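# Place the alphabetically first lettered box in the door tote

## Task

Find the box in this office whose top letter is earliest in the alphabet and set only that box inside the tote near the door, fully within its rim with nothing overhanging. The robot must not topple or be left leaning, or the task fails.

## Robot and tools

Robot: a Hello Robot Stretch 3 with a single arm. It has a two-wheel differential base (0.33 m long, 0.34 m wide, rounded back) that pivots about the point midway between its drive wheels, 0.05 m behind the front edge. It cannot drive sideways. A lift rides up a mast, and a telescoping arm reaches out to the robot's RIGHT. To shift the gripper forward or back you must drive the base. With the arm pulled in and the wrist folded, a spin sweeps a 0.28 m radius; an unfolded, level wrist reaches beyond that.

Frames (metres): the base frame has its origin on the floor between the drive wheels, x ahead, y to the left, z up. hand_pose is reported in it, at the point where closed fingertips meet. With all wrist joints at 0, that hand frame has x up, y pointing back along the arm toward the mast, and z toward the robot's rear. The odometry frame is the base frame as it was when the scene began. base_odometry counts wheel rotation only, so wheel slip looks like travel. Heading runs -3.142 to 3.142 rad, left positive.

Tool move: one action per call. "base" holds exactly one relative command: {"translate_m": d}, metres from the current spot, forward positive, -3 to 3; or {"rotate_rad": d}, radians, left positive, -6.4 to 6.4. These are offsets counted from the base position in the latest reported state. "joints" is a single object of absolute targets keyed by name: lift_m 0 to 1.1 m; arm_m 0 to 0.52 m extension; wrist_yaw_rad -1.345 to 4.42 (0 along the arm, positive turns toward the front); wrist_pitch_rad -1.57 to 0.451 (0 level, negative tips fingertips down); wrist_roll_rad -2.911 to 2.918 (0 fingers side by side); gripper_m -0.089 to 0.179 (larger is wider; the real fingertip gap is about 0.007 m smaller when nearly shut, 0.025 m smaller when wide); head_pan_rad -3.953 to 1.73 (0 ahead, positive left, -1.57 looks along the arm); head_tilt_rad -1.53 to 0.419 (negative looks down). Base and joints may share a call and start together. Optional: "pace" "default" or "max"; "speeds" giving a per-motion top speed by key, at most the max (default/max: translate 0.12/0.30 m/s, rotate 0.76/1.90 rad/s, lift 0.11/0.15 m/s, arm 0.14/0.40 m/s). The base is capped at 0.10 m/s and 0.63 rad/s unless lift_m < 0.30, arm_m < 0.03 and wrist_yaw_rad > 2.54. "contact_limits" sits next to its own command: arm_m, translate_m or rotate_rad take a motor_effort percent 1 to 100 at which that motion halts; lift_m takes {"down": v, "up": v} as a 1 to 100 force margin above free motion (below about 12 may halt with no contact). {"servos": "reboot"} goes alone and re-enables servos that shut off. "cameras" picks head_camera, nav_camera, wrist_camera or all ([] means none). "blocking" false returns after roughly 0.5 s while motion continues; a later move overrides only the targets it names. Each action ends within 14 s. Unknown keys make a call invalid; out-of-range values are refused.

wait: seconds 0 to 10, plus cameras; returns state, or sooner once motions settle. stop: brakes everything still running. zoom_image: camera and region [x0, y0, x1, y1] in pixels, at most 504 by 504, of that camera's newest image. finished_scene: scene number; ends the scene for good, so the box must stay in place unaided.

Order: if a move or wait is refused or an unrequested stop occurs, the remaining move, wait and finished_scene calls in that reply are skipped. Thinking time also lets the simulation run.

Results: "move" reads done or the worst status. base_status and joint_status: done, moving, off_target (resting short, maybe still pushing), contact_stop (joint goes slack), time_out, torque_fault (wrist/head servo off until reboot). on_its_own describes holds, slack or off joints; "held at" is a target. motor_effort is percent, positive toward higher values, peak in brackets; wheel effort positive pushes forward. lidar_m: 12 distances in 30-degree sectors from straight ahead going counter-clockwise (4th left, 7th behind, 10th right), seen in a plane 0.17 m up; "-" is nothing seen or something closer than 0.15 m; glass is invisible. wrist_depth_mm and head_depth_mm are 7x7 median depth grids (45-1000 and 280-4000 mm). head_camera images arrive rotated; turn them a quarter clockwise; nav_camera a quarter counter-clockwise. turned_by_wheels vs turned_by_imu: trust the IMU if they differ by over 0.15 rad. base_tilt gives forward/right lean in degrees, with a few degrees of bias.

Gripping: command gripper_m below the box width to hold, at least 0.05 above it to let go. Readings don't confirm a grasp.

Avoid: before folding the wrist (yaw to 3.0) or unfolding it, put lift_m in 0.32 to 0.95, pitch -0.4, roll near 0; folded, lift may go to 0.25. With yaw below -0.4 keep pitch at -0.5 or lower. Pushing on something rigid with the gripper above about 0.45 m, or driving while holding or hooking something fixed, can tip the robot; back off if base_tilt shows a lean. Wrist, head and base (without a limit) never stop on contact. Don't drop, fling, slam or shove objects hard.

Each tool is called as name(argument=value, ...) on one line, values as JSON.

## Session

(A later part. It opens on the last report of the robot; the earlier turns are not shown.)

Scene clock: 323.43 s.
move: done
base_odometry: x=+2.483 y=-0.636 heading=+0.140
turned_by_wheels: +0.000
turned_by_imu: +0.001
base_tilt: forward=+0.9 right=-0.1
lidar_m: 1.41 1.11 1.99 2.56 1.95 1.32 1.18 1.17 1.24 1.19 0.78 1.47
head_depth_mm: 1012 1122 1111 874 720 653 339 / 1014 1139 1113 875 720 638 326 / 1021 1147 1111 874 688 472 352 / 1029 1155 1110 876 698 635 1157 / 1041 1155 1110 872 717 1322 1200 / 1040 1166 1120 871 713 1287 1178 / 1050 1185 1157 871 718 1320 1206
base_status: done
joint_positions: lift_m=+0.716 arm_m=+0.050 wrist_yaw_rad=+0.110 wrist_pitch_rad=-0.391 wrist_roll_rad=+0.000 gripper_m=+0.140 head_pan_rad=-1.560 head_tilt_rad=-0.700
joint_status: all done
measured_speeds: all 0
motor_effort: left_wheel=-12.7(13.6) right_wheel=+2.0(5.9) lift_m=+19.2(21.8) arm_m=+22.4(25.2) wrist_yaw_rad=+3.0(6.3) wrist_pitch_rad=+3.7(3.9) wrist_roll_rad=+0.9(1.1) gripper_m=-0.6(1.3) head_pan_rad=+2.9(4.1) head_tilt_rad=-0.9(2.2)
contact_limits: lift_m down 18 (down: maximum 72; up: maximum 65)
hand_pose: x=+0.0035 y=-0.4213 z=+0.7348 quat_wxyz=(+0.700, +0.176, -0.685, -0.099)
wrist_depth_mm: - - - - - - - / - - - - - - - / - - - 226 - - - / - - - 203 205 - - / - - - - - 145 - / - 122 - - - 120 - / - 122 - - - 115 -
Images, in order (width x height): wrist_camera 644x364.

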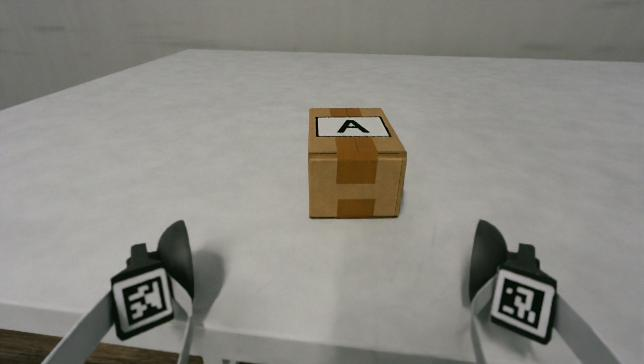

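move(joints={"arm_m": 0.157, "lift_m": 0.706}, contact_limits={"lift_m": {"down": 18}, "arm_m": 45}, cameras=["wrist_camera"])

Scene clock: 349.67 s.
move: done
base_odometry: x=+2.483 y=-0.636 heading=+0.140
turned_by_wheels: +0.000
turned_by_imu: +0.001
base_tilt: forward=+0.8 right=-0.2
lidar_m: 1.40 1.11 1.98 2.57 1.96 1.32 1.18 1.16 1.24 1.19 0.78 1.47
head_depth_mm: 1009 1134 1116 879 720 392 346 / 1017 1137 1122 873 718 431 1180 / 1027 1147 1106 872 534 444 1202 / 1031 1159 1114 875 690 650 1210 / 1033 1168 1107 872 712 1322 1198 / 1042 1177 1111 864 718 1291 1178 / 1056 1178 1150 872 717 1326 1202
base_status: not commanded
joint_positions: lift_m=+0.706 arm_m=+0.157 wrist_yaw_rad=+0.117 wrist_pitch_rad=-0.362 wrist_roll_rad=+0.008 gripper_m=+0.140 head_pan_rad=-1.560 head_tilt_rad=-0.700
joint_status: all done
measured_speeds: all 0
motor_effort: left_wheel=-12.3(13.1) right_wheel=+2.4(2.4) lift_m=+16.0(20.2) arm_m=+25.1(27.5) wrist_yaw_rad=-2.4(3.5) wrist_pitch_rad=-1.7(3.8) wrist_roll_rad=-2.0(2.2) gripper_m=-0.8(2.3) head_pan_rad=+3.1(4.2) head_tilt_rad=+0.4(1.7)
contact_limits: arm_m 45 (drawing in: default 39, maximum 55; extending or still: default 49, maximum 70); lift_m down 18 (down: maximum 72; up: maximum 65)
hand_pose: x=+0.0054 y=-0.5315 z=+0.7314 quat_wxyz=(+0.699, +0.168, -0.690, -0.088)
wrist_depth_mm: - - - - - - - / - - - - - - - / - - - - - - - / - - - 152 151 - - / - - - 124 124 142 - / - 121 - 102 103 123 - / - 117 - 108 109 115 -
Images, in order (width x height): wrist_camera 644x364.

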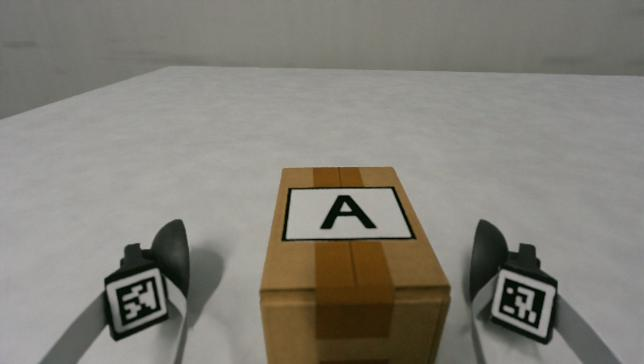

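move(joints={"lift_m": 0.714}, cameras=[])

move(joints={"gripper_m": 0.03}, cameras=["wrist_camera"])

Scene clock: 363.77 s.
move: done
base_odometry: x=+2.483 y=-0.636 heading=+0.140
turned_by_wheels: +0.000
turned_by_imu: +0.001
base_tilt: forward=+1.0 right=-0.2
lidar_m: 1.41 1.11 1.98 2.56 1.95 1.32 1.18 1.17 1.24 1.19 0.78 1.47
head_depth_mm: 1013 1128 1112 875 718 383 338 / 1020 1137 1107 871 714 427 1202 / 1022 1147 1105 873 526 442 1199 / 1030 1156 1114 871 684 1299 1189 / 1040 1162 1109 870 716 1321 1198 / 1043 1168 1109 871 717 1305 1181 / 1047 1181 1149 869 716 1331 1201
base_status: not commanded
joint_positions: lift_m=+0.714 arm_m=+0.157 wrist_yaw_rad=+0.116 wrist_pitch_rad=-0.383 wrist_roll_rad=+0.005 gripper_m=+0.140 head_pan_rad=-1.560 head_tilt_rad=-0.700
joint_status: all done
measured_speeds: all 0
motor_effort: left_wheel=-12.0(12.4) right_wheel=+2.2(2.6) lift_m=+30.6(32.9) arm_m=+12.6(24.9) wrist_yaw_rad=-2.5(3.6) wrist_pitch_rad=+2.4(2.4) wrist_roll_rad=-0.8(2.1) gripper_m=+0.1(1.7) head_pan_rad=+3.5(3.8) head_tilt_rad=-0.1(1.8)
contact_limits: arm_m 45 (drawing in: default 39, maximum 55; extending or still: default 49, maximum 70)
hand_pose: x=+0.0050 y=-0.5292 z=+0.7347 quat_wxyz=(+0.699, +0.175, -0.687, -0.095)
wrist_depth_mm: - - - - - - - / - - - - - - - / - - - - - - - / - - - 164 157 - - / - - - 129 129 144 - / - 123 - 106 106 120 - / - 116 - 114 112 115 -

Scene clock: 365.40 s.
move: done
base_odometry: x=+2.483 y=-0.636 heading=+0.140
turned_by_wheels: +0.000
turned_by_imu: +0.000
base_tilt: forward=+1.2 right=+0.0
lidar_m: 1.41 1.10 1.98 2.56 1.95 1.32 1.18 1.16 1.24 1.19 0.78 1.47
head_depth_mm: 1010 1129 1123 876 720 383 338 / 1016 1141 1117 867 719 426 1207 / 1024 1145 1112 874 527 443 1201 / 1028 1152 1106 874 683 1298 1211 / 1034 1159 1115 870 719 1323 1195 / 1046 1180 1100 872 717 1304 1175 / 1054 1180 1157 870 716 1321 1211
base_status: not commanded
joint_positions: lift_m=+0.714 arm_m=+0.157 wrist_yaw_rad=+0.116 wrist_pitch_rad=-0.381 wrist_roll_rad=+0.005 gripper_m=+0.032 head_pan_rad=-1.560 head_tilt_rad=-0.700
joint_status: all done
measured_speeds: all 0
motor_effort: left_wheel=-12.2(12.3) right_wheel=+2.2(2.8) lift_m=+26.7(30.8) arm_m=-20.1(20.1) wrist_yaw_rad=-2.1(2.5) wrist_pitch_rad=+1.7(2.5) wrist_roll_rad=-0.9(1.1) gripper_m=-28.6(99.0) head_pan_rad=+2.8(4.4) head_tilt_rad=+0.3(1.6)
contact_limits: arm_m 45 (drawing in: default 39, maximum 55; extending or still: default 49, maximum 70)
hand_pose: x=+0.0050 y=-0.5293 z=+0.7350 quat_wxyz=(+0.700, +0.174, -0.687, -0.094)
wrist_depth_mm: - - - - - - - / - - - - - - - / - - - - - - - / - - - 166 - - - / - - 146 130 136 - - / - - 124 109 115 120 - / - - 121 118 114 - -
Images, in order (width x height): wrist_camera 644x364.

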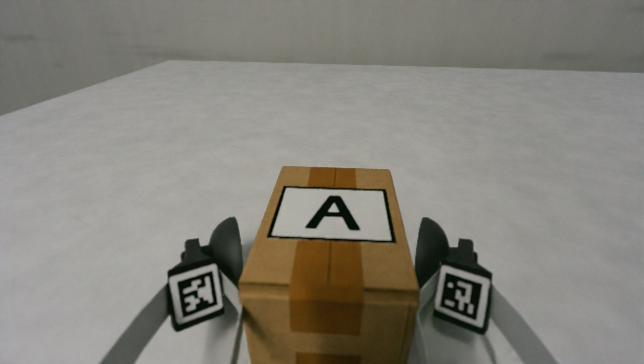

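move(joints={"lift_m": 0.79}, speeds={"lift_m": 0.06}, cameras=["wrist_camera"])

move(joints={"arm_m": 0.02, "wrist_yaw_rad": 1.57}, cameras=["wrist_camera"])

Scene clock: 414.87 s.
move: done
base_odometry: x=+2.483 y=-0.636 heading=+0.140
turned_by_wheels: +0.000
turned_by_imu: +0.001
base_tilt: forward=+1.1 right=+0.0
lidar_m: 1.41 1.10 1.98 2.57 1.96 1.32 1.18 1.17 1.24 1.19 0.78 1.47
head_depth_mm: 1015 1126 1115 874 367 319 1197 / 1024 1134 1101 875 363 389 1207 / 1025 1154 1113 868 385 418 1210 / 1033 1155 1111 871 668 1303 1203 / 1041 1162 1109 871 717 1322 1208 / 1047 1173 1100 871 718 1303 1178 / 1050 1179 1153 873 717 1321 1201
base_status: not commanded
joint_positions: lift_m=+0.790 arm_m=+0.157 wrist_yaw_rad=+0.116 wrist_pitch_rad=-0.394 wrist_roll_rad=+0.004 gripper_m=+0.034 head_pan_rad=-1.560 head_tilt_rad=-0.700
joint_status: all done
measured_speeds: all 0
motor_effort: left_wheel=-12.1(12.3) right_wheel=+2.1(3.1) lift_m=+31.2(34.9) arm_m=-21.0(21.8) wrist_yaw_rad=-1.7(2.6) wrist_pitch_rad=+4.2(4.5) wrist_roll_rad=-0.6(0.9) gripper_m=-14.0(15.1) head_pan_rad=+2.6(3.7) head_tilt_rad=+1.1(2.6)
contact_limits: arm_m 45 (drawing in: default 39, maximum 55; extending or still: default 49, maximum 70)
hand_pose: x=+0.0048 y=-0.5279 z=+0.8082 quat_wxyz=(+0.699, +0.178, -0.685, -0.098)
wrist_depth_mm: - - - - - - - / - - - - - - - / - - - - - - - / - - - - - - - / - - 148 152 148 - - / - - 124 113 115 119 - / - - 114 113 111 - -
Images, in order (width x height): wrist_camera 644x364.

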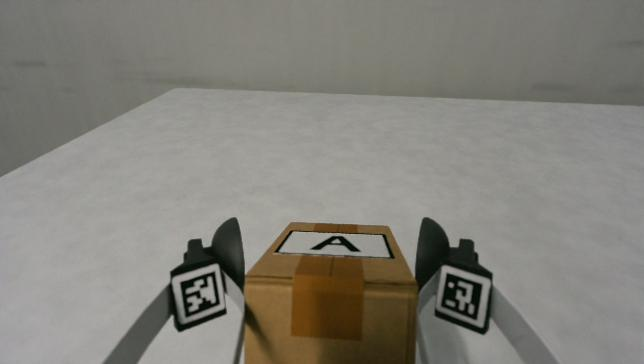

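Scene clock: 417.13 s.
move: done
base_odometry: x=+2.483 y=-0.636 heading=+0.140
turned_by_wheels: +0.000
turned_by_imu: +0.000
base_tilt: forward=+1.1 right=-0.2
lidar_m: 1.41 1.11 1.98 2.56 1.95 1.32 1.18 1.17 1.24 1.19 0.78 1.46
head_depth_mm: 1015 1125 1115 875 722 637 - / 1013 1137 1117 873 721 640 - / 1020 1151 1110 875 720 631 288 / 1037 1156 1109 872 716 1303 1198 / 1033 1162 1108 872 718 1323 353 / 1041 1169 1106 869 714 1289 311 / 1052 1181 1152 869 717 1326 443
base_status: not commanded
joint_positions: lift_m=+0.790 arm_m=+0.020 wrist_yaw_rad=+1.567 wrist_pitch_rad=-0.394 wrist_roll_rad=+0.004 gripper_m=+0.034 head_pan_rad=-1.560 head_tilt_rad=-0.700
joint_status: all done
measured_speeds: all 0
motor_effort: left_wheel=-12.1(12.3) right_wheel=+2.4(2.9) lift_m=+24.8(31.2) arm_m=-22.1(25.4) wrist_yaw_rad=+2.9(6.2) wrist_pitch_rad=+4.2(4.5) wrist_roll_rad=-0.7(1.0) gripper_m=-14.4(15.1) head_pan_rad=+3.9(4.2) head_tilt_rad=+1.3(3.1)
hand_pose: x=+0.2060 y=-0.1659 z=+0.8082 quat_wxyz=(+0.588, +0.588, -0.394, +0.390)
wrist_depth_mm: - - - - - - - / - - - - - - - / - - - - - - - / - - - - - - - / - - - 171 - - - / - - 124 113 115 - - / - 924 115 113 111 911 -
Images, in order (width x height): wrist_camera 644x364.

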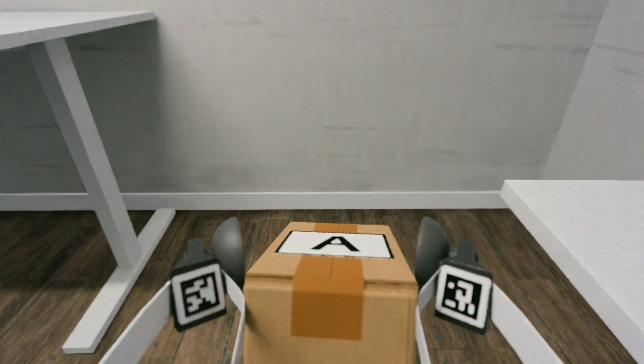

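move(base={"rotate_rad": 1.941}, joints={"lift_m": 0.295, "wrist_yaw_rad": 2.6, "head_pan_rad": 0.0, "head_tilt_rad": -0.5}, speeds={"lift_m": 0.15, "wrist_yaw_rad": 1.0, "rotate_rad": 0.63}, cameras=["wrist_camera"])

move(base={"translate_m": 2.12}, pace="max", cameras=["wrist_camera", "nav_camera"])

Scene clock: 431.60 s.
move: done
base_odometry: x=+2.483 y=-0.636 heading=+2.080
turned_by_wheels: +1.940
turned_by_imu: +1.935
base_tilt: forward=+0.9 right=-0.1
lidar_m: 2.57 1.32 1.48 1.18 1.17 1.19 0.78 1.46 1.41 1.11 1.72 2.56
head_depth_mm: 2151 2288 2486 2614 2020 1618 1359 / 2217 2401 2596 2661 2012 1608 1337 / 2319 2502 2676 2667 2005 1603 1333 / 2397 2600 2819 2664 2014 1592 1341 / 2491 2764 2960 2669 2000 1595 1326 / 2568 2832 3060 2215 2000 1598 1337 / 1643 1761 1965 2173 1912 1591 1336
base_status: done
joint_positions: lift_m=+0.295 arm_m=+0.020 wrist_yaw_rad=+2.597 wrist_pitch_rad=-0.395 wrist_roll_rad=+0.004 gripper_m=+0.034 head_pan_rad=+0.002 head_tilt_rad=-0.497
joint_status: all done
measured_speeds: all 0
motor_effort: left_wheel=-11.7(16.8) right_wheel=+10.4(14.4) lift_m=+19.8(22.1) arm_m=-22.3(22.7) wrist_yaw_rad=+3.5(6.5) wrist_pitch_rad=+4.4(4.5) wrist_roll_rad=-0.6(0.8) gripper_m=-13.6(15.3) head_pan_rad=-3.5(5.3) head_tilt_rad=-1.0(4.5)
hand_pose: x=+0.0965 y=+0.0294 z=+0.3130 quat_wxyz=(+0.320, +0.706, -0.053, +0.629)
wrist_depth_mm: - - - - - - - / - - - - - - - / - - - - - - - / 831 832 838 806 828 823 814 / 651 673 684 171 627 659 658 / 544 545 124 112 115 510 548 / 212 278 115 113 111 441 462
Images, in order (width x height): wrist_camera 644x364.

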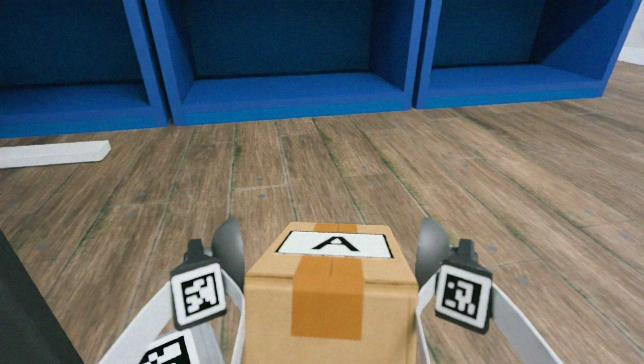

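Scene clock: 440.13 s.
move: done
base_odometry: x=+1.449 y=+1.215 heading=+2.080
turned_by_wheels: +0.000
turned_by_imu: -0.002
base_tilt: forward=+0.9 right=+0.0
lidar_m: 0.59 0.71 1.35 0.67 0.62 1.34 2.89 2.20 1.66 1.03 0.65 0.58
head_depth_mm: 453 487 527 573 629 696 783 / 470 505 549 600 662 739 829 / 487 526 573 629 699 782 890 / 507 549 600 662 735 833 950 / 526 572 629 695 779 893 1025 / 549 600 659 735 835 950 1121 / 574 631 697 780 888 1030 1210
base_status: done
joint_positions: lift_m=+0.295 arm_m=+0.020 wrist_yaw_rad=+2.597 wrist_pitch_rad=-0.395 wrist_roll_rad=+0.004 gripper_m=+0.034 head_pan_rad=+0.000 head_tilt_rad=-0.500
joint_status: not commanded
measured_speeds: all 0
motor_effort: left_wheel=-2.6(14.8) right_wheel=+8.6(16.3) lift_m=+31.1(32.8) arm_m=-19.0(22.0) wrist_yaw_rad=+3.0(3.6) wrist_pitch_rad=+4.4(4.8) wrist_roll_rad=-0.7(0.8) gripper_m=-13.9(15.7) head_pan_rad=-3.4(4.9) head_tilt_rad=-2.2(3.9)
hand_pose: x=+0.0964 y=+0.0294 z=+0.3129 quat_wxyz=(+0.320, +0.706, -0.053, +0.629)
wrist_depth_mm: - - - - - - - / - - - - - - - / - - - - - - - / - 825 822 835 840 772 - / 649 658 691 171 623 658 - / 547 549 124 113 115 514 507 / 210 278 115 113 111 441 457
pictures: nav_camera (sideways), wrist_camera
Images, in order (width x height): nav_camera 672x504, wrist_camera 644x364.

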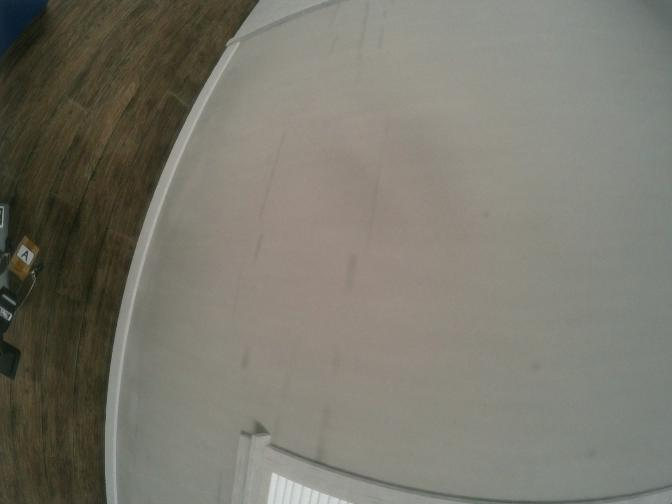

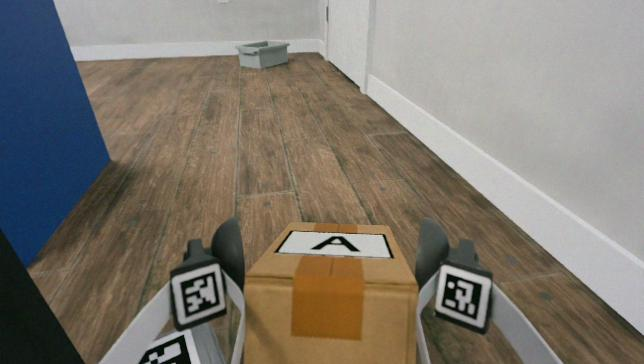

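move(base={"rotate_rad": 1.123}, speeds={"rotate_rad": 1.2}, joints={"head_pan_rad": -1.57, "head_tilt_rad": -0.9}, cameras=[])

move(base={"translate_m": 1.641}, pace="max", cameras=[])

move(base={"rotate_rad": 1.389}, joints={"lift_m": 0.5, "wrist_yaw_rad": 1.0}, speeds={"lift_m": 0.15, "wrist_yaw_rad": 0.7, "rotate_rad": 0.63}, cameras=["head_camera", "wrist_camera"])

Scene clock: 458.33 s.
move: done
base_odometry: x=+1.449 y=+1.215 heading=-3.081
turned_by_wheels: +1.122
turned_by_imu: +1.119
base_tilt: forward=+0.9 right=-0.1
lidar_m: 1.52 0.61 0.59 1.33 3.22 2.20 1.66 0.95 0.63 0.58 0.59 0.74
head_depth_mm: 523 598 679 919 1217 1254 1131 / 523 609 727 908 1199 1252 1100 / 522 605 724 902 1191 1255 687 / 518 602 714 891 1176 1257 746 / 515 595 711 880 1154 1254 1132 / 513 594 702 873 1148 1263 1133 / 509 589 701 862 1118 1261 1133
base_status: done
joint_positions: lift_m=+0.295 arm_m=+0.020 wrist_yaw_rad=+2.597 wrist_pitch_rad=-0.395 wrist_roll_rad=+0.004 gripper_m=+0.034 head_pan_rad=-1.580 head_tilt_rad=-0.904
joint_status: all done
measured_speeds: all 0
motor_effort: left_wheel=-10.7(14.7) right_wheel=+10.4(14.9) lift_m=+25.4(28.4) arm_m=-22.2(22.5) wrist_yaw_rad=+2.9(3.4) wrist_pitch_rad=+4.4(4.8) wrist_roll_rad=-0.5(0.8) gripper_m=-14.5(15.0) head_pan_rad=+3.3(5.8) head_tilt_rad=-1.1(7.1)
hand_pose: x=+0.0964 y=+0.0294 z=+0.3129 quat_wxyz=(+0.320, +0.706, -0.053, +0.629)
wrist_depth_mm: - - - - - - - / - - - - - - - / - - - - - - - / 825 824 831 780 787 819 830 / 649 660 689 171 629 658 659 / 543 546 124 113 115 507 547 / 209 279 115 113 111 440 464

Scene clock: 465.23 s.
move: done
base_odometry: x=-0.189 y=+1.115 heading=-3.081
turned_by_wheels: +0.000
turned_by_imu: -0.001
base_tilt: forward=+0.9 right=-0.3
lidar_m: 1.03 1.04 1.31 2.74 1.15 0.91 2.88 0.63 0.38 0.37 0.37 0.47
head_depth_mm: 316 362 425 524 767 1131 1136 / 314 364 435 539 688 1106 1114 / 312 362 431 490 705 1026 693 / 311 360 428 497 696 1014 744 / 309 358 425 507 687 996 1135 / 307 356 422 523 679 977 1138 / 306 354 419 517 673 962 1137
base_status: done
joint_positions: lift_m=+0.295 arm_m=+0.020 wrist_yaw_rad=+2.597 wrist_pitch_rad=-0.395 wrist_roll_rad=+0.004 gripper_m=+0.034 head_pan_rad=-1.570 head_tilt_rad=-0.900
joint_status: not commanded
measured_speeds: all 0
motor_effort: left_wheel=+5.2(12.1) right_wheel=+1.6(20.8) lift_m=+23.6(25.5) arm_m=-18.9(22.1) wrist_yaw_rad=+2.7(3.4) wrist_pitch_rad=+4.6(4.9) wrist_roll_rad=-0.5(0.9) gripper_m=-14.3(15.2) head_pan_rad=+2.8(4.2) head_tilt_rad=+0.2(2.1)
hand_pose: x=+0.0964 y=+0.0294 z=+0.3128 quat_wxyz=(+0.320, +0.706, -0.053, +0.629)
wrist_depth_mm: - - - - - - - / - - - - - - - / - - - - - - - / 833 832 803 821 810 929 - / 654 660 677 171 175 - - / 550 536 125 113 115 122 522 / 211 279 115 113 111 435 461

Scene clock: 468.53 s.
move: done
base_odometry: x=-0.189 y=+1.115 heading=-1.692
turned_by_wheels: +1.388
turned_by_imu: +1.385
base_tilt: forward=+1.0 right=-0.1
lidar_m: 1.88 1.57 0.91 1.05 0.87 0.47 0.37 0.37 0.41 0.67 1.03 1.16
head_depth_mm: 631 680 740 796 866 955 983 / 826 894 908 1016 1141 1221 498 / 979 1114 1305 1499 1385 1250 550 / 976 1128 1343 1558 1421 1258 955 / 951 1095 1291 1539 1379 735 1112 / 926 1059 1252 1510 1398 775 1132 / 905 1038 1215 1478 1420 1257 1134
base_status: done
joint_positions: lift_m=+0.500 arm_m=+0.020 wrist_yaw_rad=+1.003 wrist_pitch_rad=-0.396 wrist_roll_rad=+0.004 gripper_m=+0.034 head_pan_rad=-1.570 head_tilt_rad=-0.900
joint_status: all done
measured_speeds: all 0
motor_effort: left_wheel=-10.3(14.1) right_wheel=+10.1(15.3) lift_m=+32.0(34.6) arm_m=-21.9(22.6) wrist_yaw_rad=-2.5(5.3) wrist_pitch_rad=+4.7(4.9) wrist_roll_rad=-0.5(0.8) gripper_m=-14.4(15.2) head_pan_rad=+2.3(4.3) head_tilt_rad=-0.9(1.6)
hand_pose: x=+0.1701 y=-0.2872 z=+0.5177 quat_wxyz=(+0.674, +0.456, -0.542, +0.210)
wrist_depth_mm: - - - - - - - / - - - - 781 - - / - - - - - - - / - - - - - - - / 936 951 - 172 154 - - / 809 795 124 113 115 123 741 / 715 634 115 113 111 122 679
pictures: head_camera (sideways), wrist_camera
Images, in order (width x height): head_camera 896x504, wrist_camera 644x364.

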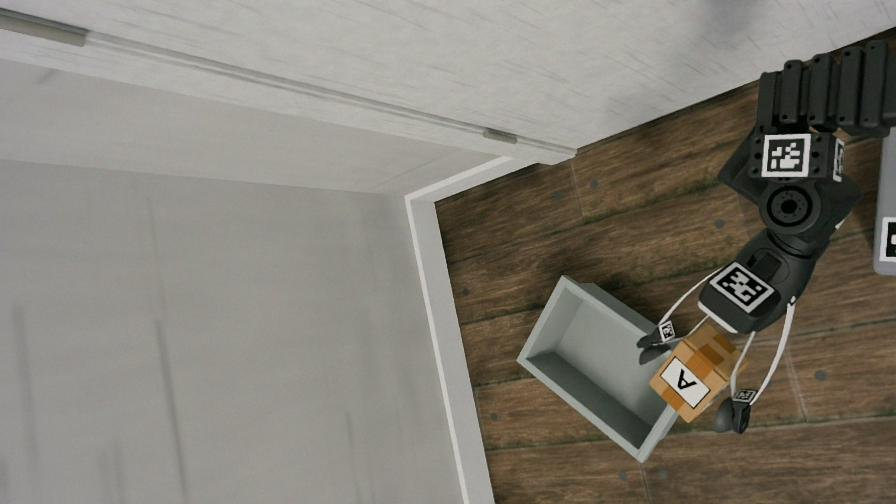

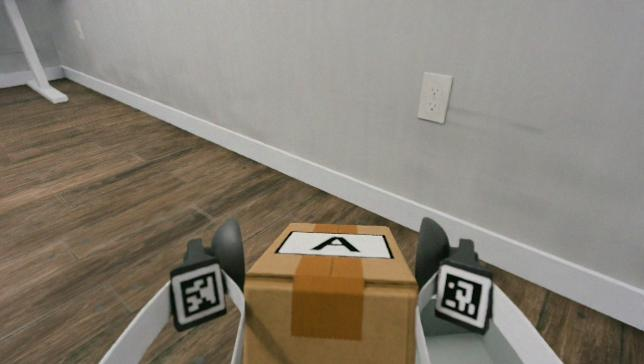

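move(joints={"arm_m": 0.2, "wrist_yaw_rad": 1.05, "wrist_pitch_rad": -0.9}, cameras=["wrist_camera"])

Scene clock: 558.47 s.
move: done
base_odometry: x=-0.189 y=+1.115 heading=-1.692
turned_by_wheels: +0.000
turned_by_imu: +0.001
base_tilt: forward=+1.0 right=-0.1
lidar_m: 1.88 1.58 0.91 1.05 0.87 0.46 0.37 0.37 0.41 0.67 1.03 1.15
head_depth_mm: 631 683 741 796 867 955 993 / 828 898 912 1013 632 561 504 / 977 1119 1289 1505 645 1234 1132 / 970 1121 1340 1556 864 1237 1140 / 950 1087 1306 1545 1372 1249 1131 / 926 1062 1245 1515 1393 1238 1134 / 906 1038 1216 1474 1427 1261 1136
base_status: not commanded
joint_positions: lift_m=+0.500 arm_m=+0.200 wrist_yaw_rad=+1.047 wrist_pitch_rad=-0.912 wrist_roll_rad=+0.003 gripper_m=+0.034 head_pan_rad=-1.570 head_tilt_rad=-0.900
joint_status: all done
measured_speeds: all 0
motor_effort: left_wheel=-10.3(10.6) right_wheel=+10.1(10.4) lift_m=+30.5(31.3) arm_m=+22.9(25.2) wrist_yaw_rad=+2.6(7.5) wrist_pitch_rad=+2.0(5.8) wrist_roll_rad=-0.3(0.7) gripper_m=-13.7(14.9) head_pan_rad=+1.0(3.6) head_tilt_rad=-0.9(2.0)
hand_pose: x=+0.0979 y=-0.4141 z=+0.4213 quat_wxyz=(+0.705, +0.587, -0.395, +0.046)
wrist_depth_mm: 919 909 908 868 - - - / 820 794 796 802 782 667 - / 744 724 737 742 731 701 - / 675 660 666 - - 659 640 / 611 606 603 150 151 598 601 / 561 564 124 113 115 537 555 / 532 513 116 113 111 505 513
Images, in order (width x height): wrist_camera 644x364.

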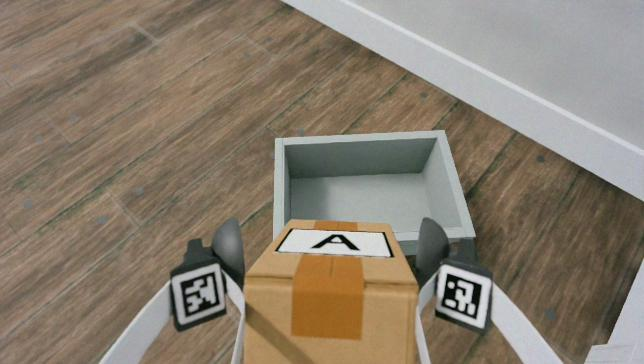

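move(base={"translate_m": 0.154}, joints={"arm_m": 0.37, "wrist_yaw_rad": 1.095, "lift_m": 0.3}, cameras=["wrist_camera"])

Scene clock: 573.00 s.
move: done
base_odometry: x=-0.208 y=+0.962 heading=-1.692
turned_by_wheels: +0.000
turned_by_imu: +0.001
base_tilt: forward=+0.9 right=-0.1
lidar_m: 1.80 1.68 0.90 0.87 1.19 0.64 0.51 0.51 0.58 0.98 0.98 1.10
head_depth_mm: 932 999 1074 1111 1213 1237 1131 / 972 1134 1312 1476 1372 1219 703 / 947 1103 1321 1561 924 1236 1114 / 924 1068 1283 1538 1234 1235 1128 / 902 1038 1236 1506 1369 1241 1142 / 879 1014 1192 1451 1419 1262 1138 / 864 987 1162 1409 1424 1258 1139
base_status: done
joint_positions: lift_m=+0.300 arm_m=+0.370 wrist_yaw_rad=+1.092 wrist_pitch_rad=-0.913 wrist_roll_rad=+0.003 gripper_m=+0.034 head_pan_rad=-1.570 head_tilt_rad=-0.900
joint_status: all done
measured_speeds: all 0
motor_effort: left_wheel=+8.4(11.6) right_wheel=+3.1(13.6) lift_m=+20.4(27.6) arm_m=+22.6(25.9) wrist_yaw_rad=+3.0(5.2) wrist_pitch_rad=+2.4(2.5) wrist_roll_rad=-0.3(0.7) gripper_m=-14.4(15.5) head_pan_rad=+2.3(3.4) head_tilt_rad=-1.7(2.5)
hand_pose: x=+0.1007 y=-0.5785 z=+0.2212 quat_wxyz=(+0.704, +0.596, -0.381, +0.062)
wrist_depth_mm: 612 598 594 580 - 395 353 / 534 537 531 527 511 - 377 / 477 486 485 477 475 462 - / 445 442 443 446 439 433 425 / 404 399 313 166 169 394 396 / 374 372 124 113 115 249 368 / 350 - 115 114 111 122 339
Images, in order (width x height): wrist_camera 644x364.

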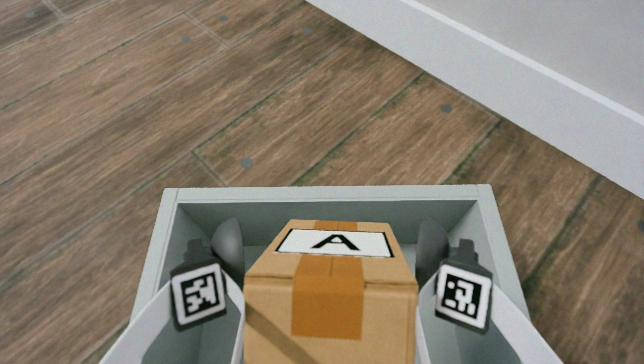

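zoom_image(camera="wrist_camera", region=[150, 170, 510, 364])

Scaled by 1.400.

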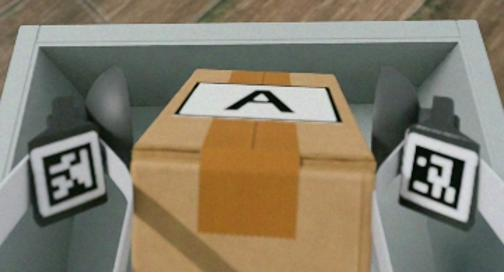

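move()

Scene clock: 726.80 s.
base_odometry: x=-0.208 y=+0.962 heading=-1.692
turned_by_wheels: +0.000
turned_by_imu: +0.000
base_tilt: forward=+0.9 right=-0.2
lidar_m: 1.80 1.68 0.90 0.87 1.19 0.64 0.51 0.51 0.57 0.98 0.98 1.10
head_depth_mm: 937 999 1080 1108 1210 1247 1129 / 972 1131 1311 1483 1369 1228 703 / 948 1100 1330 1569 928 1243 1119 / 926 1064 1272 1532 1237 1243 1139 / 903 1037 1239 1502 1363 1242 1136 / 880 1010 1195 1451 1417 1258 1126 / 864 983 1156 1413 1422 1260 1137
base_status: done
joint_positions: lift_m=+0.300 arm_m=+0.370 wrist_yaw_rad=+1.092 wrist_pitch_rad=-0.913 wrist_roll_rad=+0.003 gripper_m=+0.034 head_pan_rad=-1.570 head_tilt_rad=-0.900
joint_status: all done
measured_speeds: all 0
motor_effort: left_wheel=+8.4(11.6) right_wheel=+2.9(13.6) lift_m=+20.1(27.6) arm_m=+21.0(25.9) wrist_yaw_rad=+2.9(5.2) wrist_pitch_rad=+2.0(2.5) wrist_roll_rad=-0.2(0.7) gripper_m=-13.6(15.5) head_pan_rad=+1.1(3.4) head_tilt_rad=-2.1(2.5)
hand_pose: x=+0.1007 y=-0.5785 z=+0.2212 quat_wxyz=(+0.704, +0.596, -0.381, +0.062) (m; base frame)
wrist_depth_mm: 613 602 596 583 - 393 352 / 537 537 529 532 522 - 376 / 486 482 483 478 477 467 - / 440 446 444 447 443 434 423 / 402 398 311 166 169 391 394 / 374 373 124 113 115 252 369 / 353 - 115 114 111 122 336
pictures: head_camera (sideways), nav_camera (sideways), wrist_camera
Images, in order (width x height): head_camera 896x504, nav_camera 672x504, wrist_camera 644x364.

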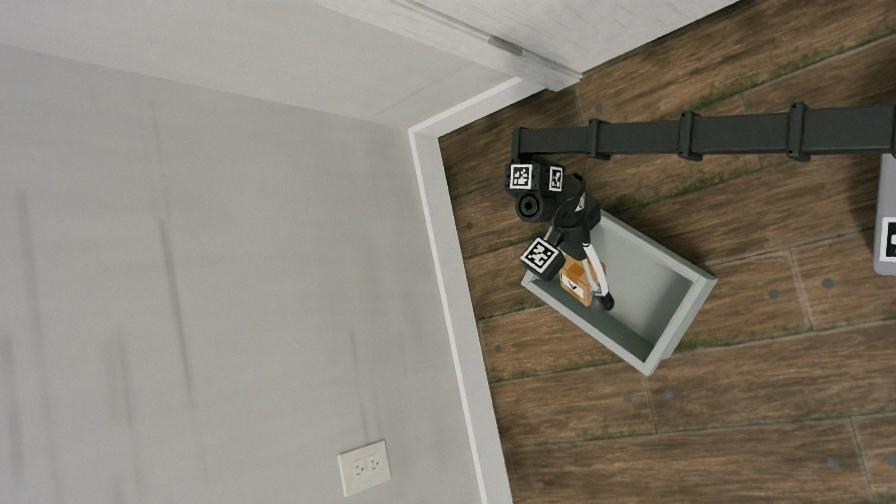

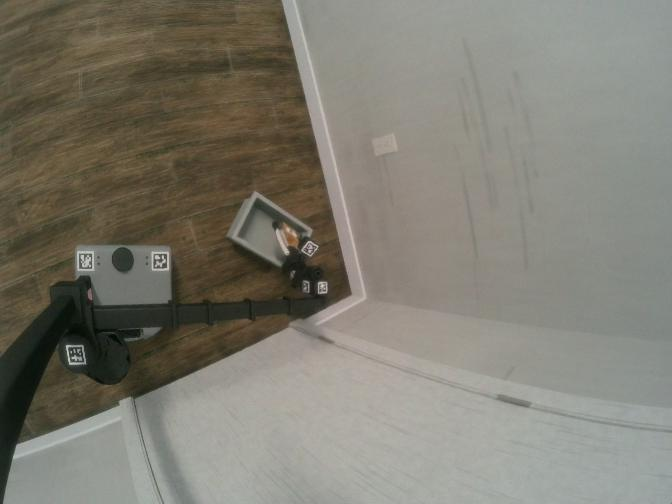

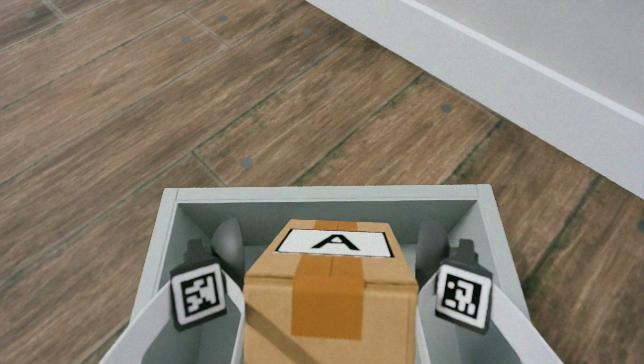

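move(base={"translate_m": 0.158}, joints={"lift_m": 0.36, "arm_m": 0.448, "wrist_pitch_rad": -1.54}, speeds={"wrist_pitch_rad": 0.6})

Scene clock: 771.57 s.
move: done
base_odometry: x=-0.227 y=+0.805 heading=-1.692
turned_by_wheels: +0.000
turned_by_imu: +0.000
base_tilt: forward=+1.1 right=+0.0
lidar_m: 1.70 1.79 0.96 0.85 1.52 0.82 0.66 0.66 0.74 0.93 0.93 1.05
head_depth_mm: 947 1111 1316 1471 1419 1262 1133 / 923 1074 1303 1550 1360 724 635 / 899 1043 1254 949 1143 1231 1135 / 884 1010 1211 1444 1386 1238 1134 / 854 983 1176 1436 1412 1260 1133 / 835 960 1131 1372 1417 1256 1136 / 816 932 1093 1323 1413 1262 1137
base_status: done
joint_positions: lift_m=+0.360 arm_m=+0.448 wrist_yaw_rad=+1.092 wrist_pitch_rad=-1.533 wrist_roll_rad=+0.003 gripper_m=+0.034 head_pan_rad=-1.570 head_tilt_rad=-0.900
joint_status: all done
measured_speeds: all 0
motor_effort: left_wheel=+9.2(11.5) right_wheel=+2.7(9.5) lift_m=+29.9(34.2) arm_m=+19.7(25.0) wrist_yaw_rad=+3.2(3.7) wrist_pitch_rad=-1.3(5.8) wrist_roll_rad=-0.3(0.6) gripper_m=-15.1(15.3) head_pan_rad=+0.1(2.3) head_tilt_rad=-1.9(4.0)
hand_pose: x=-0.0343 y=-0.5865 z=+0.2417 quat_wxyz=(+0.690, +0.683, -0.181, -0.156)
wrist_depth_mm: 386 390 378 380 375 374 376 / 394 391 387 386 382 380 374 / 400 392 398 390 386 386 388 / 406 403 - - - 393 390 / 411 409 148 146 146 399 396 / 417 422 124 112 115 285 405 / 418 421 116 114 112 408 414
pictures: head_camera (sideways), nav_camera (sideways), wrist_camera
Images, in order (width x height): head_camera 896x504, nav_camera 672x504, wrist_camera 644x364.

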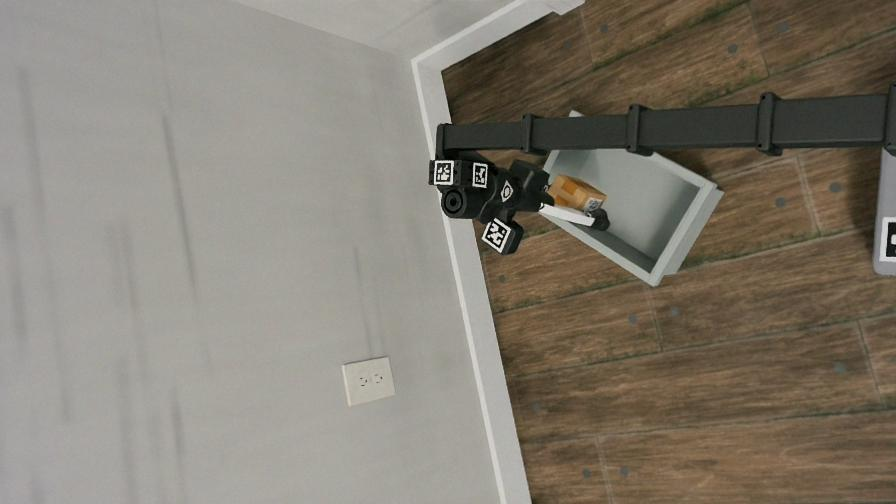

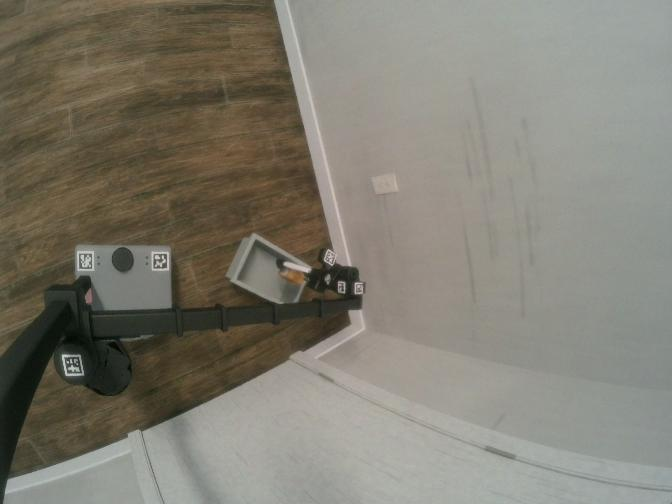

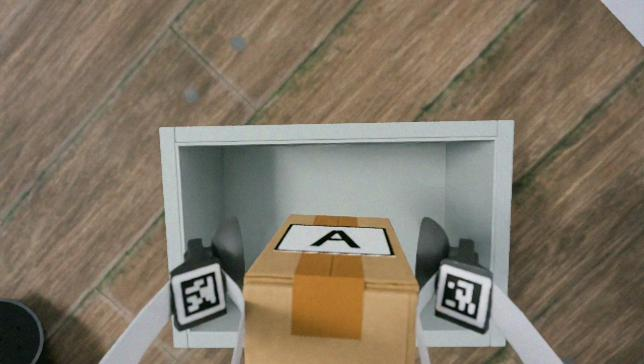

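zoom_image(camera="wrist_camera", region=[140, 100, 530, 364])

Scaled by 1.292.

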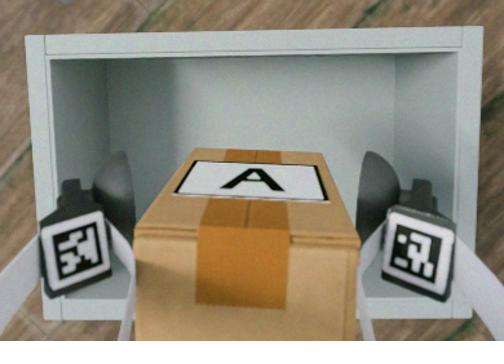

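move(base={"translate_m": -0.012}, joints={"lift_m": 0.25, "arm_m": 0.4425}, contact_limits={"lift_m": {"down": 16}}, cameras=["wrist_camera"])

Scene clock: 817.03 s.
move: done
base_odometry: x=-0.225 y=+0.817 heading=-1.692
turned_by_wheels: +0.000
turned_by_imu: +0.001
base_tilt: forward=+0.8 right=-0.2
lidar_m: 1.71 1.78 0.96 0.85 1.50 0.80 0.65 0.65 0.73 0.54 0.93 1.05
head_depth_mm: 953 1121 1315 1472 1392 1260 1137 / 925 1086 1301 1543 1393 1236 1107 / 898 1044 1262 1503 1059 1210 1117 / 881 1020 1214 1507 1364 1241 1138 / 859 993 1173 1456 1407 1255 1132 / 837 964 1136 1390 1413 1256 1140 / 821 938 1101 1331 1418 1254 1135
base_status: done
joint_positions: lift_m=+0.250 arm_m=+0.442 wrist_yaw_rad=+1.092 wrist_pitch_rad=-1.534 wrist_roll_rad=+0.003 gripper_m=+0.034 head_pan_rad=-1.570 head_tilt_rad=-0.900
joint_status: all done
measured_speeds: all 0
motor_effort: left_wheel=-4.3(7.4) right_wheel=-4.5(9.5) lift_m=+20.1(23.1) arm_m=-16.9(24.4) wrist_yaw_rad=+3.1(3.6) wrist_pitch_rad=-1.3(1.9) wrist_roll_rad=-0.1(0.6) gripper_m=-13.9(15.0) head_pan_rad=+1.2(2.6) head_tilt_rad=-2.6(4.0)
contact_limits: lift_m down 16 (down: maximum 72; up: maximum 65)
hand_pose: x=-0.0345 y=-0.5809 z=+0.1318 quat_wxyz=(+0.690, +0.683, -0.181, -0.156)
wrist_depth_mm: 285 282 279 276 274 275 273 / 285 285 284 282 277 278 273 / 174 - 195 203 216 224 174 / 175 - - - - - 282 / 297 - 148 159 147 - 286 / 304 182 124 112 115 119 294 / 309 182 116 114 112 229 297
Images, in order (width x height): wrist_camera 644x364.

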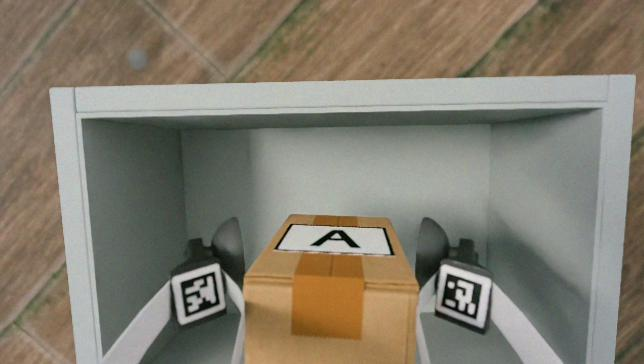

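move(joints={"lift_m": 0.178}, speeds={"lift_m": 0.08}, contact_limits={"lift_m": {"down": 16}}, cameras=["wrist_camera"])

move(joints={"lift_m": 0.153}, speeds={"lift_m": 0.02}, contact_limits={"lift_m": {"down": 14}}, cameras=["wrist_camera", "head_camera"])

Scene clock: 835.63 s.
move: done
base_odometry: x=-0.225 y=+0.817 heading=-1.692
turned_by_wheels: +0.000
turned_by_imu: +0.001
base_tilt: forward=+1.1 right=-0.1
lidar_m: 1.71 1.77 0.96 0.85 1.50 0.80 0.65 0.65 0.73 0.94 0.93 1.05
head_depth_mm: 948 1122 1304 1468 1385 1265 1130 / 929 1086 1296 1561 1417 1241 1113 / 906 1049 1256 1520 1047 1206 1103 / 881 1018 1221 1510 1383 1233 1137 / 858 986 1169 1442 1423 1255 1136 / 839 961 1140 1399 1420 1260 1135 / 818 934 1099 1336 1417 1265 1133
base_status: not commanded
joint_positions: lift_m=+0.178 arm_m=+0.442 wrist_yaw_rad=+1.092 wrist_pitch_rad=-1.534 wrist_roll_rad=+0.003 gripper_m=+0.034 head_pan_rad=-1.570 head_tilt_rad=-0.900
joint_status: all done
measured_speeds: all 0
motor_effort: left_wheel=-4.1(4.4) right_wheel=-4.3(4.7) lift_m=+21.2(22.2) arm_m=-1.4(6.8) wrist_yaw_rad=+2.6(3.5) wrist_pitch_rad=-1.3(1.6) wrist_roll_rad=-0.3(0.6) gripper_m=-14.5(15.5) head_pan_rad=-0.3(1.3) head_tilt_rad=-3.9(4.7)
contact_limits: lift_m down 16 (down: maximum 72; up: maximum 65)
hand_pose: x=-0.0345 y=-0.5809 z=+0.0598 quat_wxyz=(+0.690, +0.683, -0.181, -0.156)
wrist_depth_mm: 212 209 209 209 208 205 204 / - 98 97 97 104 106 96 / - 183 195 157 - - - / - - - - - - - / - - 148 158 146 - - / - - 124 112 115 119 - / - - 115 114 111 - -
Images, in order (width x height): wrist_camera 644x364.

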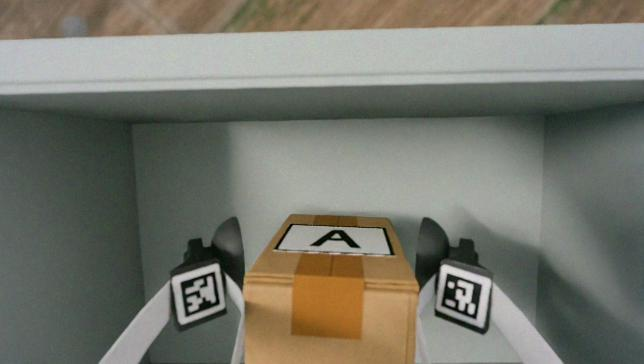

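Scene clock: 837.10 s.
move: contact_stop
base_odometry: x=-0.225 y=+0.817 heading=-1.692
turned_by_wheels: +0.000
turned_by_imu: +0.000
base_tilt: forward=+1.0 right=-0.1
lidar_m: 1.71 1.78 0.95 0.85 1.50 0.80 0.65 0.65 0.73 0.94 0.94 1.05
head_depth_mm: 954 1117 1303 1470 1383 1256 1132 / 925 1087 1300 1553 1423 1256 1119 / 902 1052 1265 1521 1080 1202 1097 / 880 1022 1203 1494 1381 1251 1127 / 856 984 1173 1438 1416 1254 1131 / 841 961 1141 1382 1415 1259 1127 / 817 940 1098 1337 1422 1255 1136
base_status: not commanded
joint_positions: lift_m=+0.157 arm_m=+0.442 wrist_yaw_rad=+1.093 wrist_pitch_rad=-1.533 wrist_roll_rad=+0.003 gripper_m=+0.034 head_pan_rad=-1.570 head_tilt_rad=-0.900
joint_status: lift_m contact_stop (moved -0.021 of -0.025)
measured_speeds: translate_m=+0.000 rotate_rad=+0.000 lift_m=+0.002 arm_m=+0.000 wrist_yaw_rad=+0.000 wrist_pitch_rad=+0.000 wrist_roll_rad=+0.000 head_pan_rad=+0.000 head_tilt_rad=+0.000
on_its_own: lift_m is slack since a contact_stop
motor_effort: left_wheel=-4.1(4.4) right_wheel=-4.3(4.7) lift_m=+22.9(22.9) arm_m=+3.2(3.3) wrist_yaw_rad=+2.5(3.6) wrist_pitch_rad=-1.5(1.6) wrist_roll_rad=-0.3(0.6) gripper_m=-13.9(15.3) head_pan_rad=-0.6(1.5) head_tilt_rad=-3.7(4.7)
contact_limits: lift_m down 14 (down: maximum 72; up: maximum 65)
hand_pose: x=-0.0344 y=-0.5810 z=+0.0387 quat_wxyz=(+0.690, +0.683, -0.181, -0.156)
wrist_depth_mm: - 78 - - 76 - - / - 92 - 118 102 103 128 / - 196 195 194 193 192 - / - - 198 197 196 195 - / - - 148 167 171 197 - / - - 126 111 115 120 - / - - 113 112 110 112 -
pictures: head_camera (sideways), wrist_camera
Images, in order (width x height): head_camera 896x504, wrist_camera 644x364.

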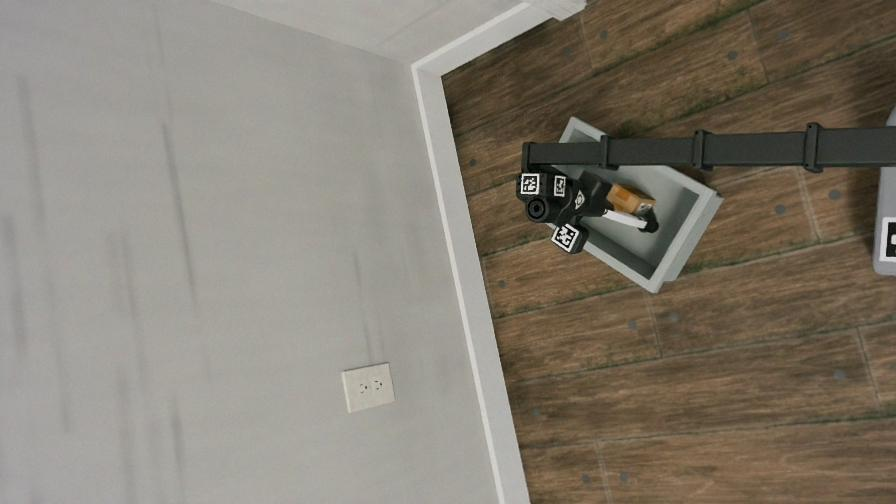

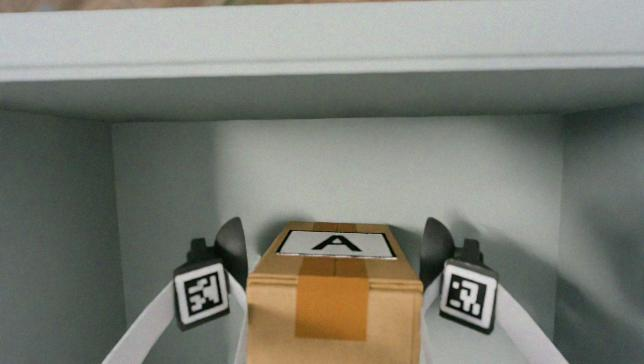

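move(joints={"lift_m": 0.158, "gripper_m": 0.12}, cameras=["wrist_camera"])

Scene clock: 845.13 s.
move: done
base_odometry: x=-0.225 y=+0.817 heading=-1.692
turned_by_wheels: +0.000
turned_by_imu: +0.001
base_tilt: forward=+0.9 right=-0.3
lidar_m: 1.71 1.78 0.96 0.85 1.50 0.80 0.65 0.65 0.73 0.94 0.94 1.05
head_depth_mm: 954 1120 1306 1472 1396 1259 1130 / 925 1080 1304 1542 1416 1256 1125 / 904 1052 1259 1530 1073 1197 1102 / 882 1023 1212 1493 1383 1235 1135 / 861 996 1173 1458 1417 1258 1143 / 838 967 1141 1389 1420 1254 1144 / 817 937 1097 1339 1421 1265 1139
base_status: not commanded
joint_positions: lift_m=+0.158 arm_m=+0.442 wrist_yaw_rad=+1.093 wrist_pitch_rad=-1.534 wrist_roll_rad=+0.003 gripper_m=+0.120 head_pan_rad=-1.570 head_tilt_rad=-0.900
joint_status: all done
measured_speeds: all 0
motor_effort: left_wheel=-4.2(4.4) right_wheel=-4.6(4.8) lift_m=+30.7(31.1) arm_m=+19.5(19.5) wrist_yaw_rad=+2.1(2.9) wrist_pitch_rad=-1.3(1.6) wrist_roll_rad=-0.3(0.6) gripper_m=+0.6(91.1) head_pan_rad=-0.5(1.8) head_tilt_rad=-3.3(5.4)
hand_pose: x=-0.0345 y=-0.5809 z=+0.0398 quat_wxyz=(+0.690, +0.683, -0.181, -0.156)
wrist_depth_mm: - 78 - - 76 - - / - 96 - - 105 108 111 / - 196 195 194 193 191 - / - - 196 197 196 194 - / - - - 168 198 197 - / - 123 126 112 113 122 - / - 109 113 113 112 115 -
Images, in order (width x height): wrist_camera 644x364.

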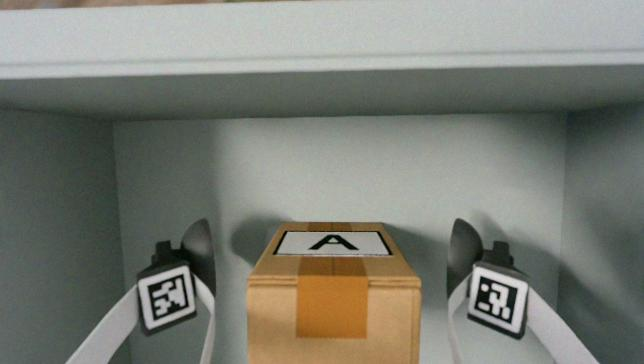

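move(joints={"lift_m": 0.42})

Scene clock: 850.37 s.
move: done
base_odometry: x=-0.225 y=+0.817 heading=-1.692
turned_by_wheels: +0.000
turned_by_imu: +0.001
base_tilt: forward=+0.9 right=-0.1
lidar_m: 1.71 1.78 0.96 0.85 1.50 0.80 0.65 0.65 0.73 0.94 0.93 1.05
head_depth_mm: 952 1113 1299 1468 1400 1256 1134 / 927 1080 1311 1518 740 642 573 / 906 1053 1258 888 1343 1238 1135 / 883 1020 1215 1468 1386 1240 1131 / 863 993 1170 1432 1428 1265 1136 / 842 961 1134 1395 1424 1264 1130 / 822 933 1093 1338 1420 1264 1132
base_status: not commanded
joint_positions: lift_m=+0.420 arm_m=+0.443 wrist_yaw_rad=+1.093 wrist_pitch_rad=-1.535 wrist_roll_rad=+0.003 gripper_m=+0.120 head_pan_rad=-1.570 head_tilt_rad=-0.900
joint_status: all done
measured_speeds: all 0
motor_effort: left_wheel=-4.1(4.3) right_wheel=-3.9(4.7) lift_m=+30.7(34.9) arm_m=+18.1(23.4) wrist_yaw_rad=+2.3(3.0) wrist_pitch_rad=-1.0(1.6) wrist_roll_rad=-0.3(0.5) gripper_m=-0.1(1.1) head_pan_rad=-0.7(2.3) head_tilt_rad=-4.6(6.0)
hand_pose: x=-0.0347 y=-0.5808 z=+0.3018 quat_wxyz=(+0.690, +0.683, -0.181, -0.156)
wrist_depth_mm: 447 438 445 439 431 428 433 / 451 445 446 440 440 437 434 / 462 453 337 444 441 443 441 / 462 462 - 370 - 451 452 / 469 471 - - - 458 452 / 476 123 389 419 381 125 463 / 400 473 483 482 484 129 460
pictures: head_camera (sideways), nav_camera (sideways), wrist_camera
Images, in order (width x height): head_camera 896x504, nav_camera 672x504, wrist_camera 644x364.

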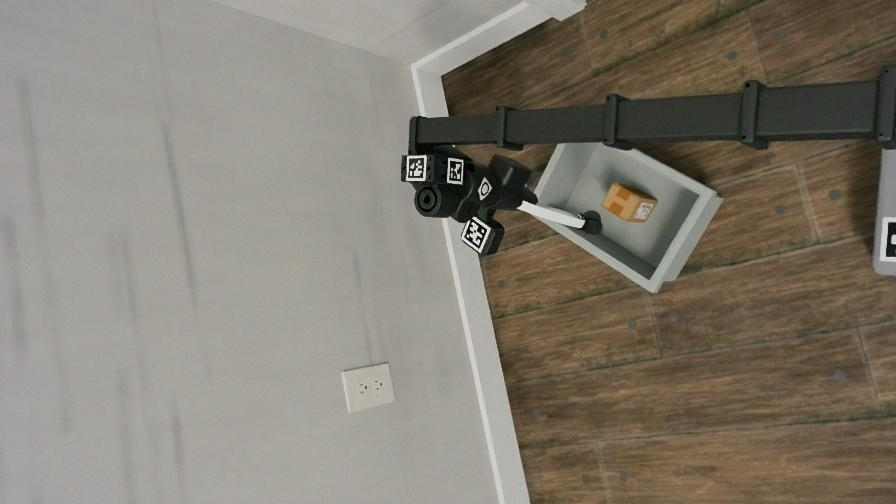

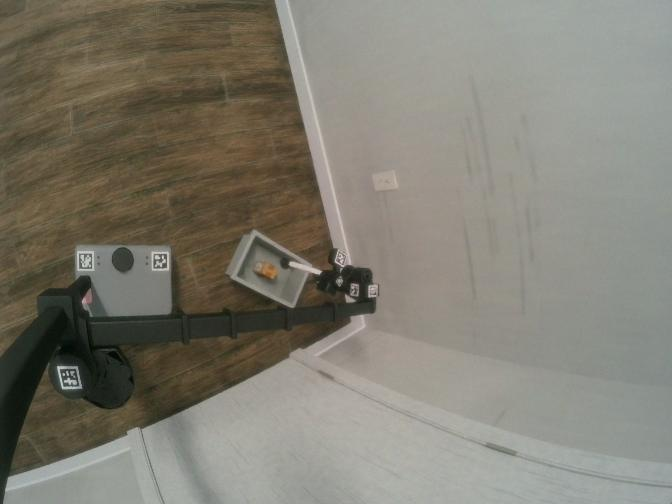

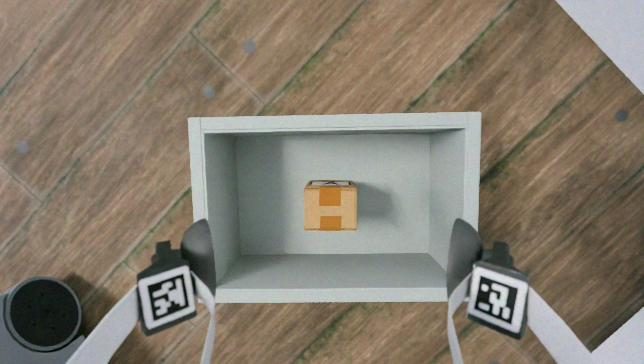

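finished_scene(scene=3)

The scene is finished: the task was done.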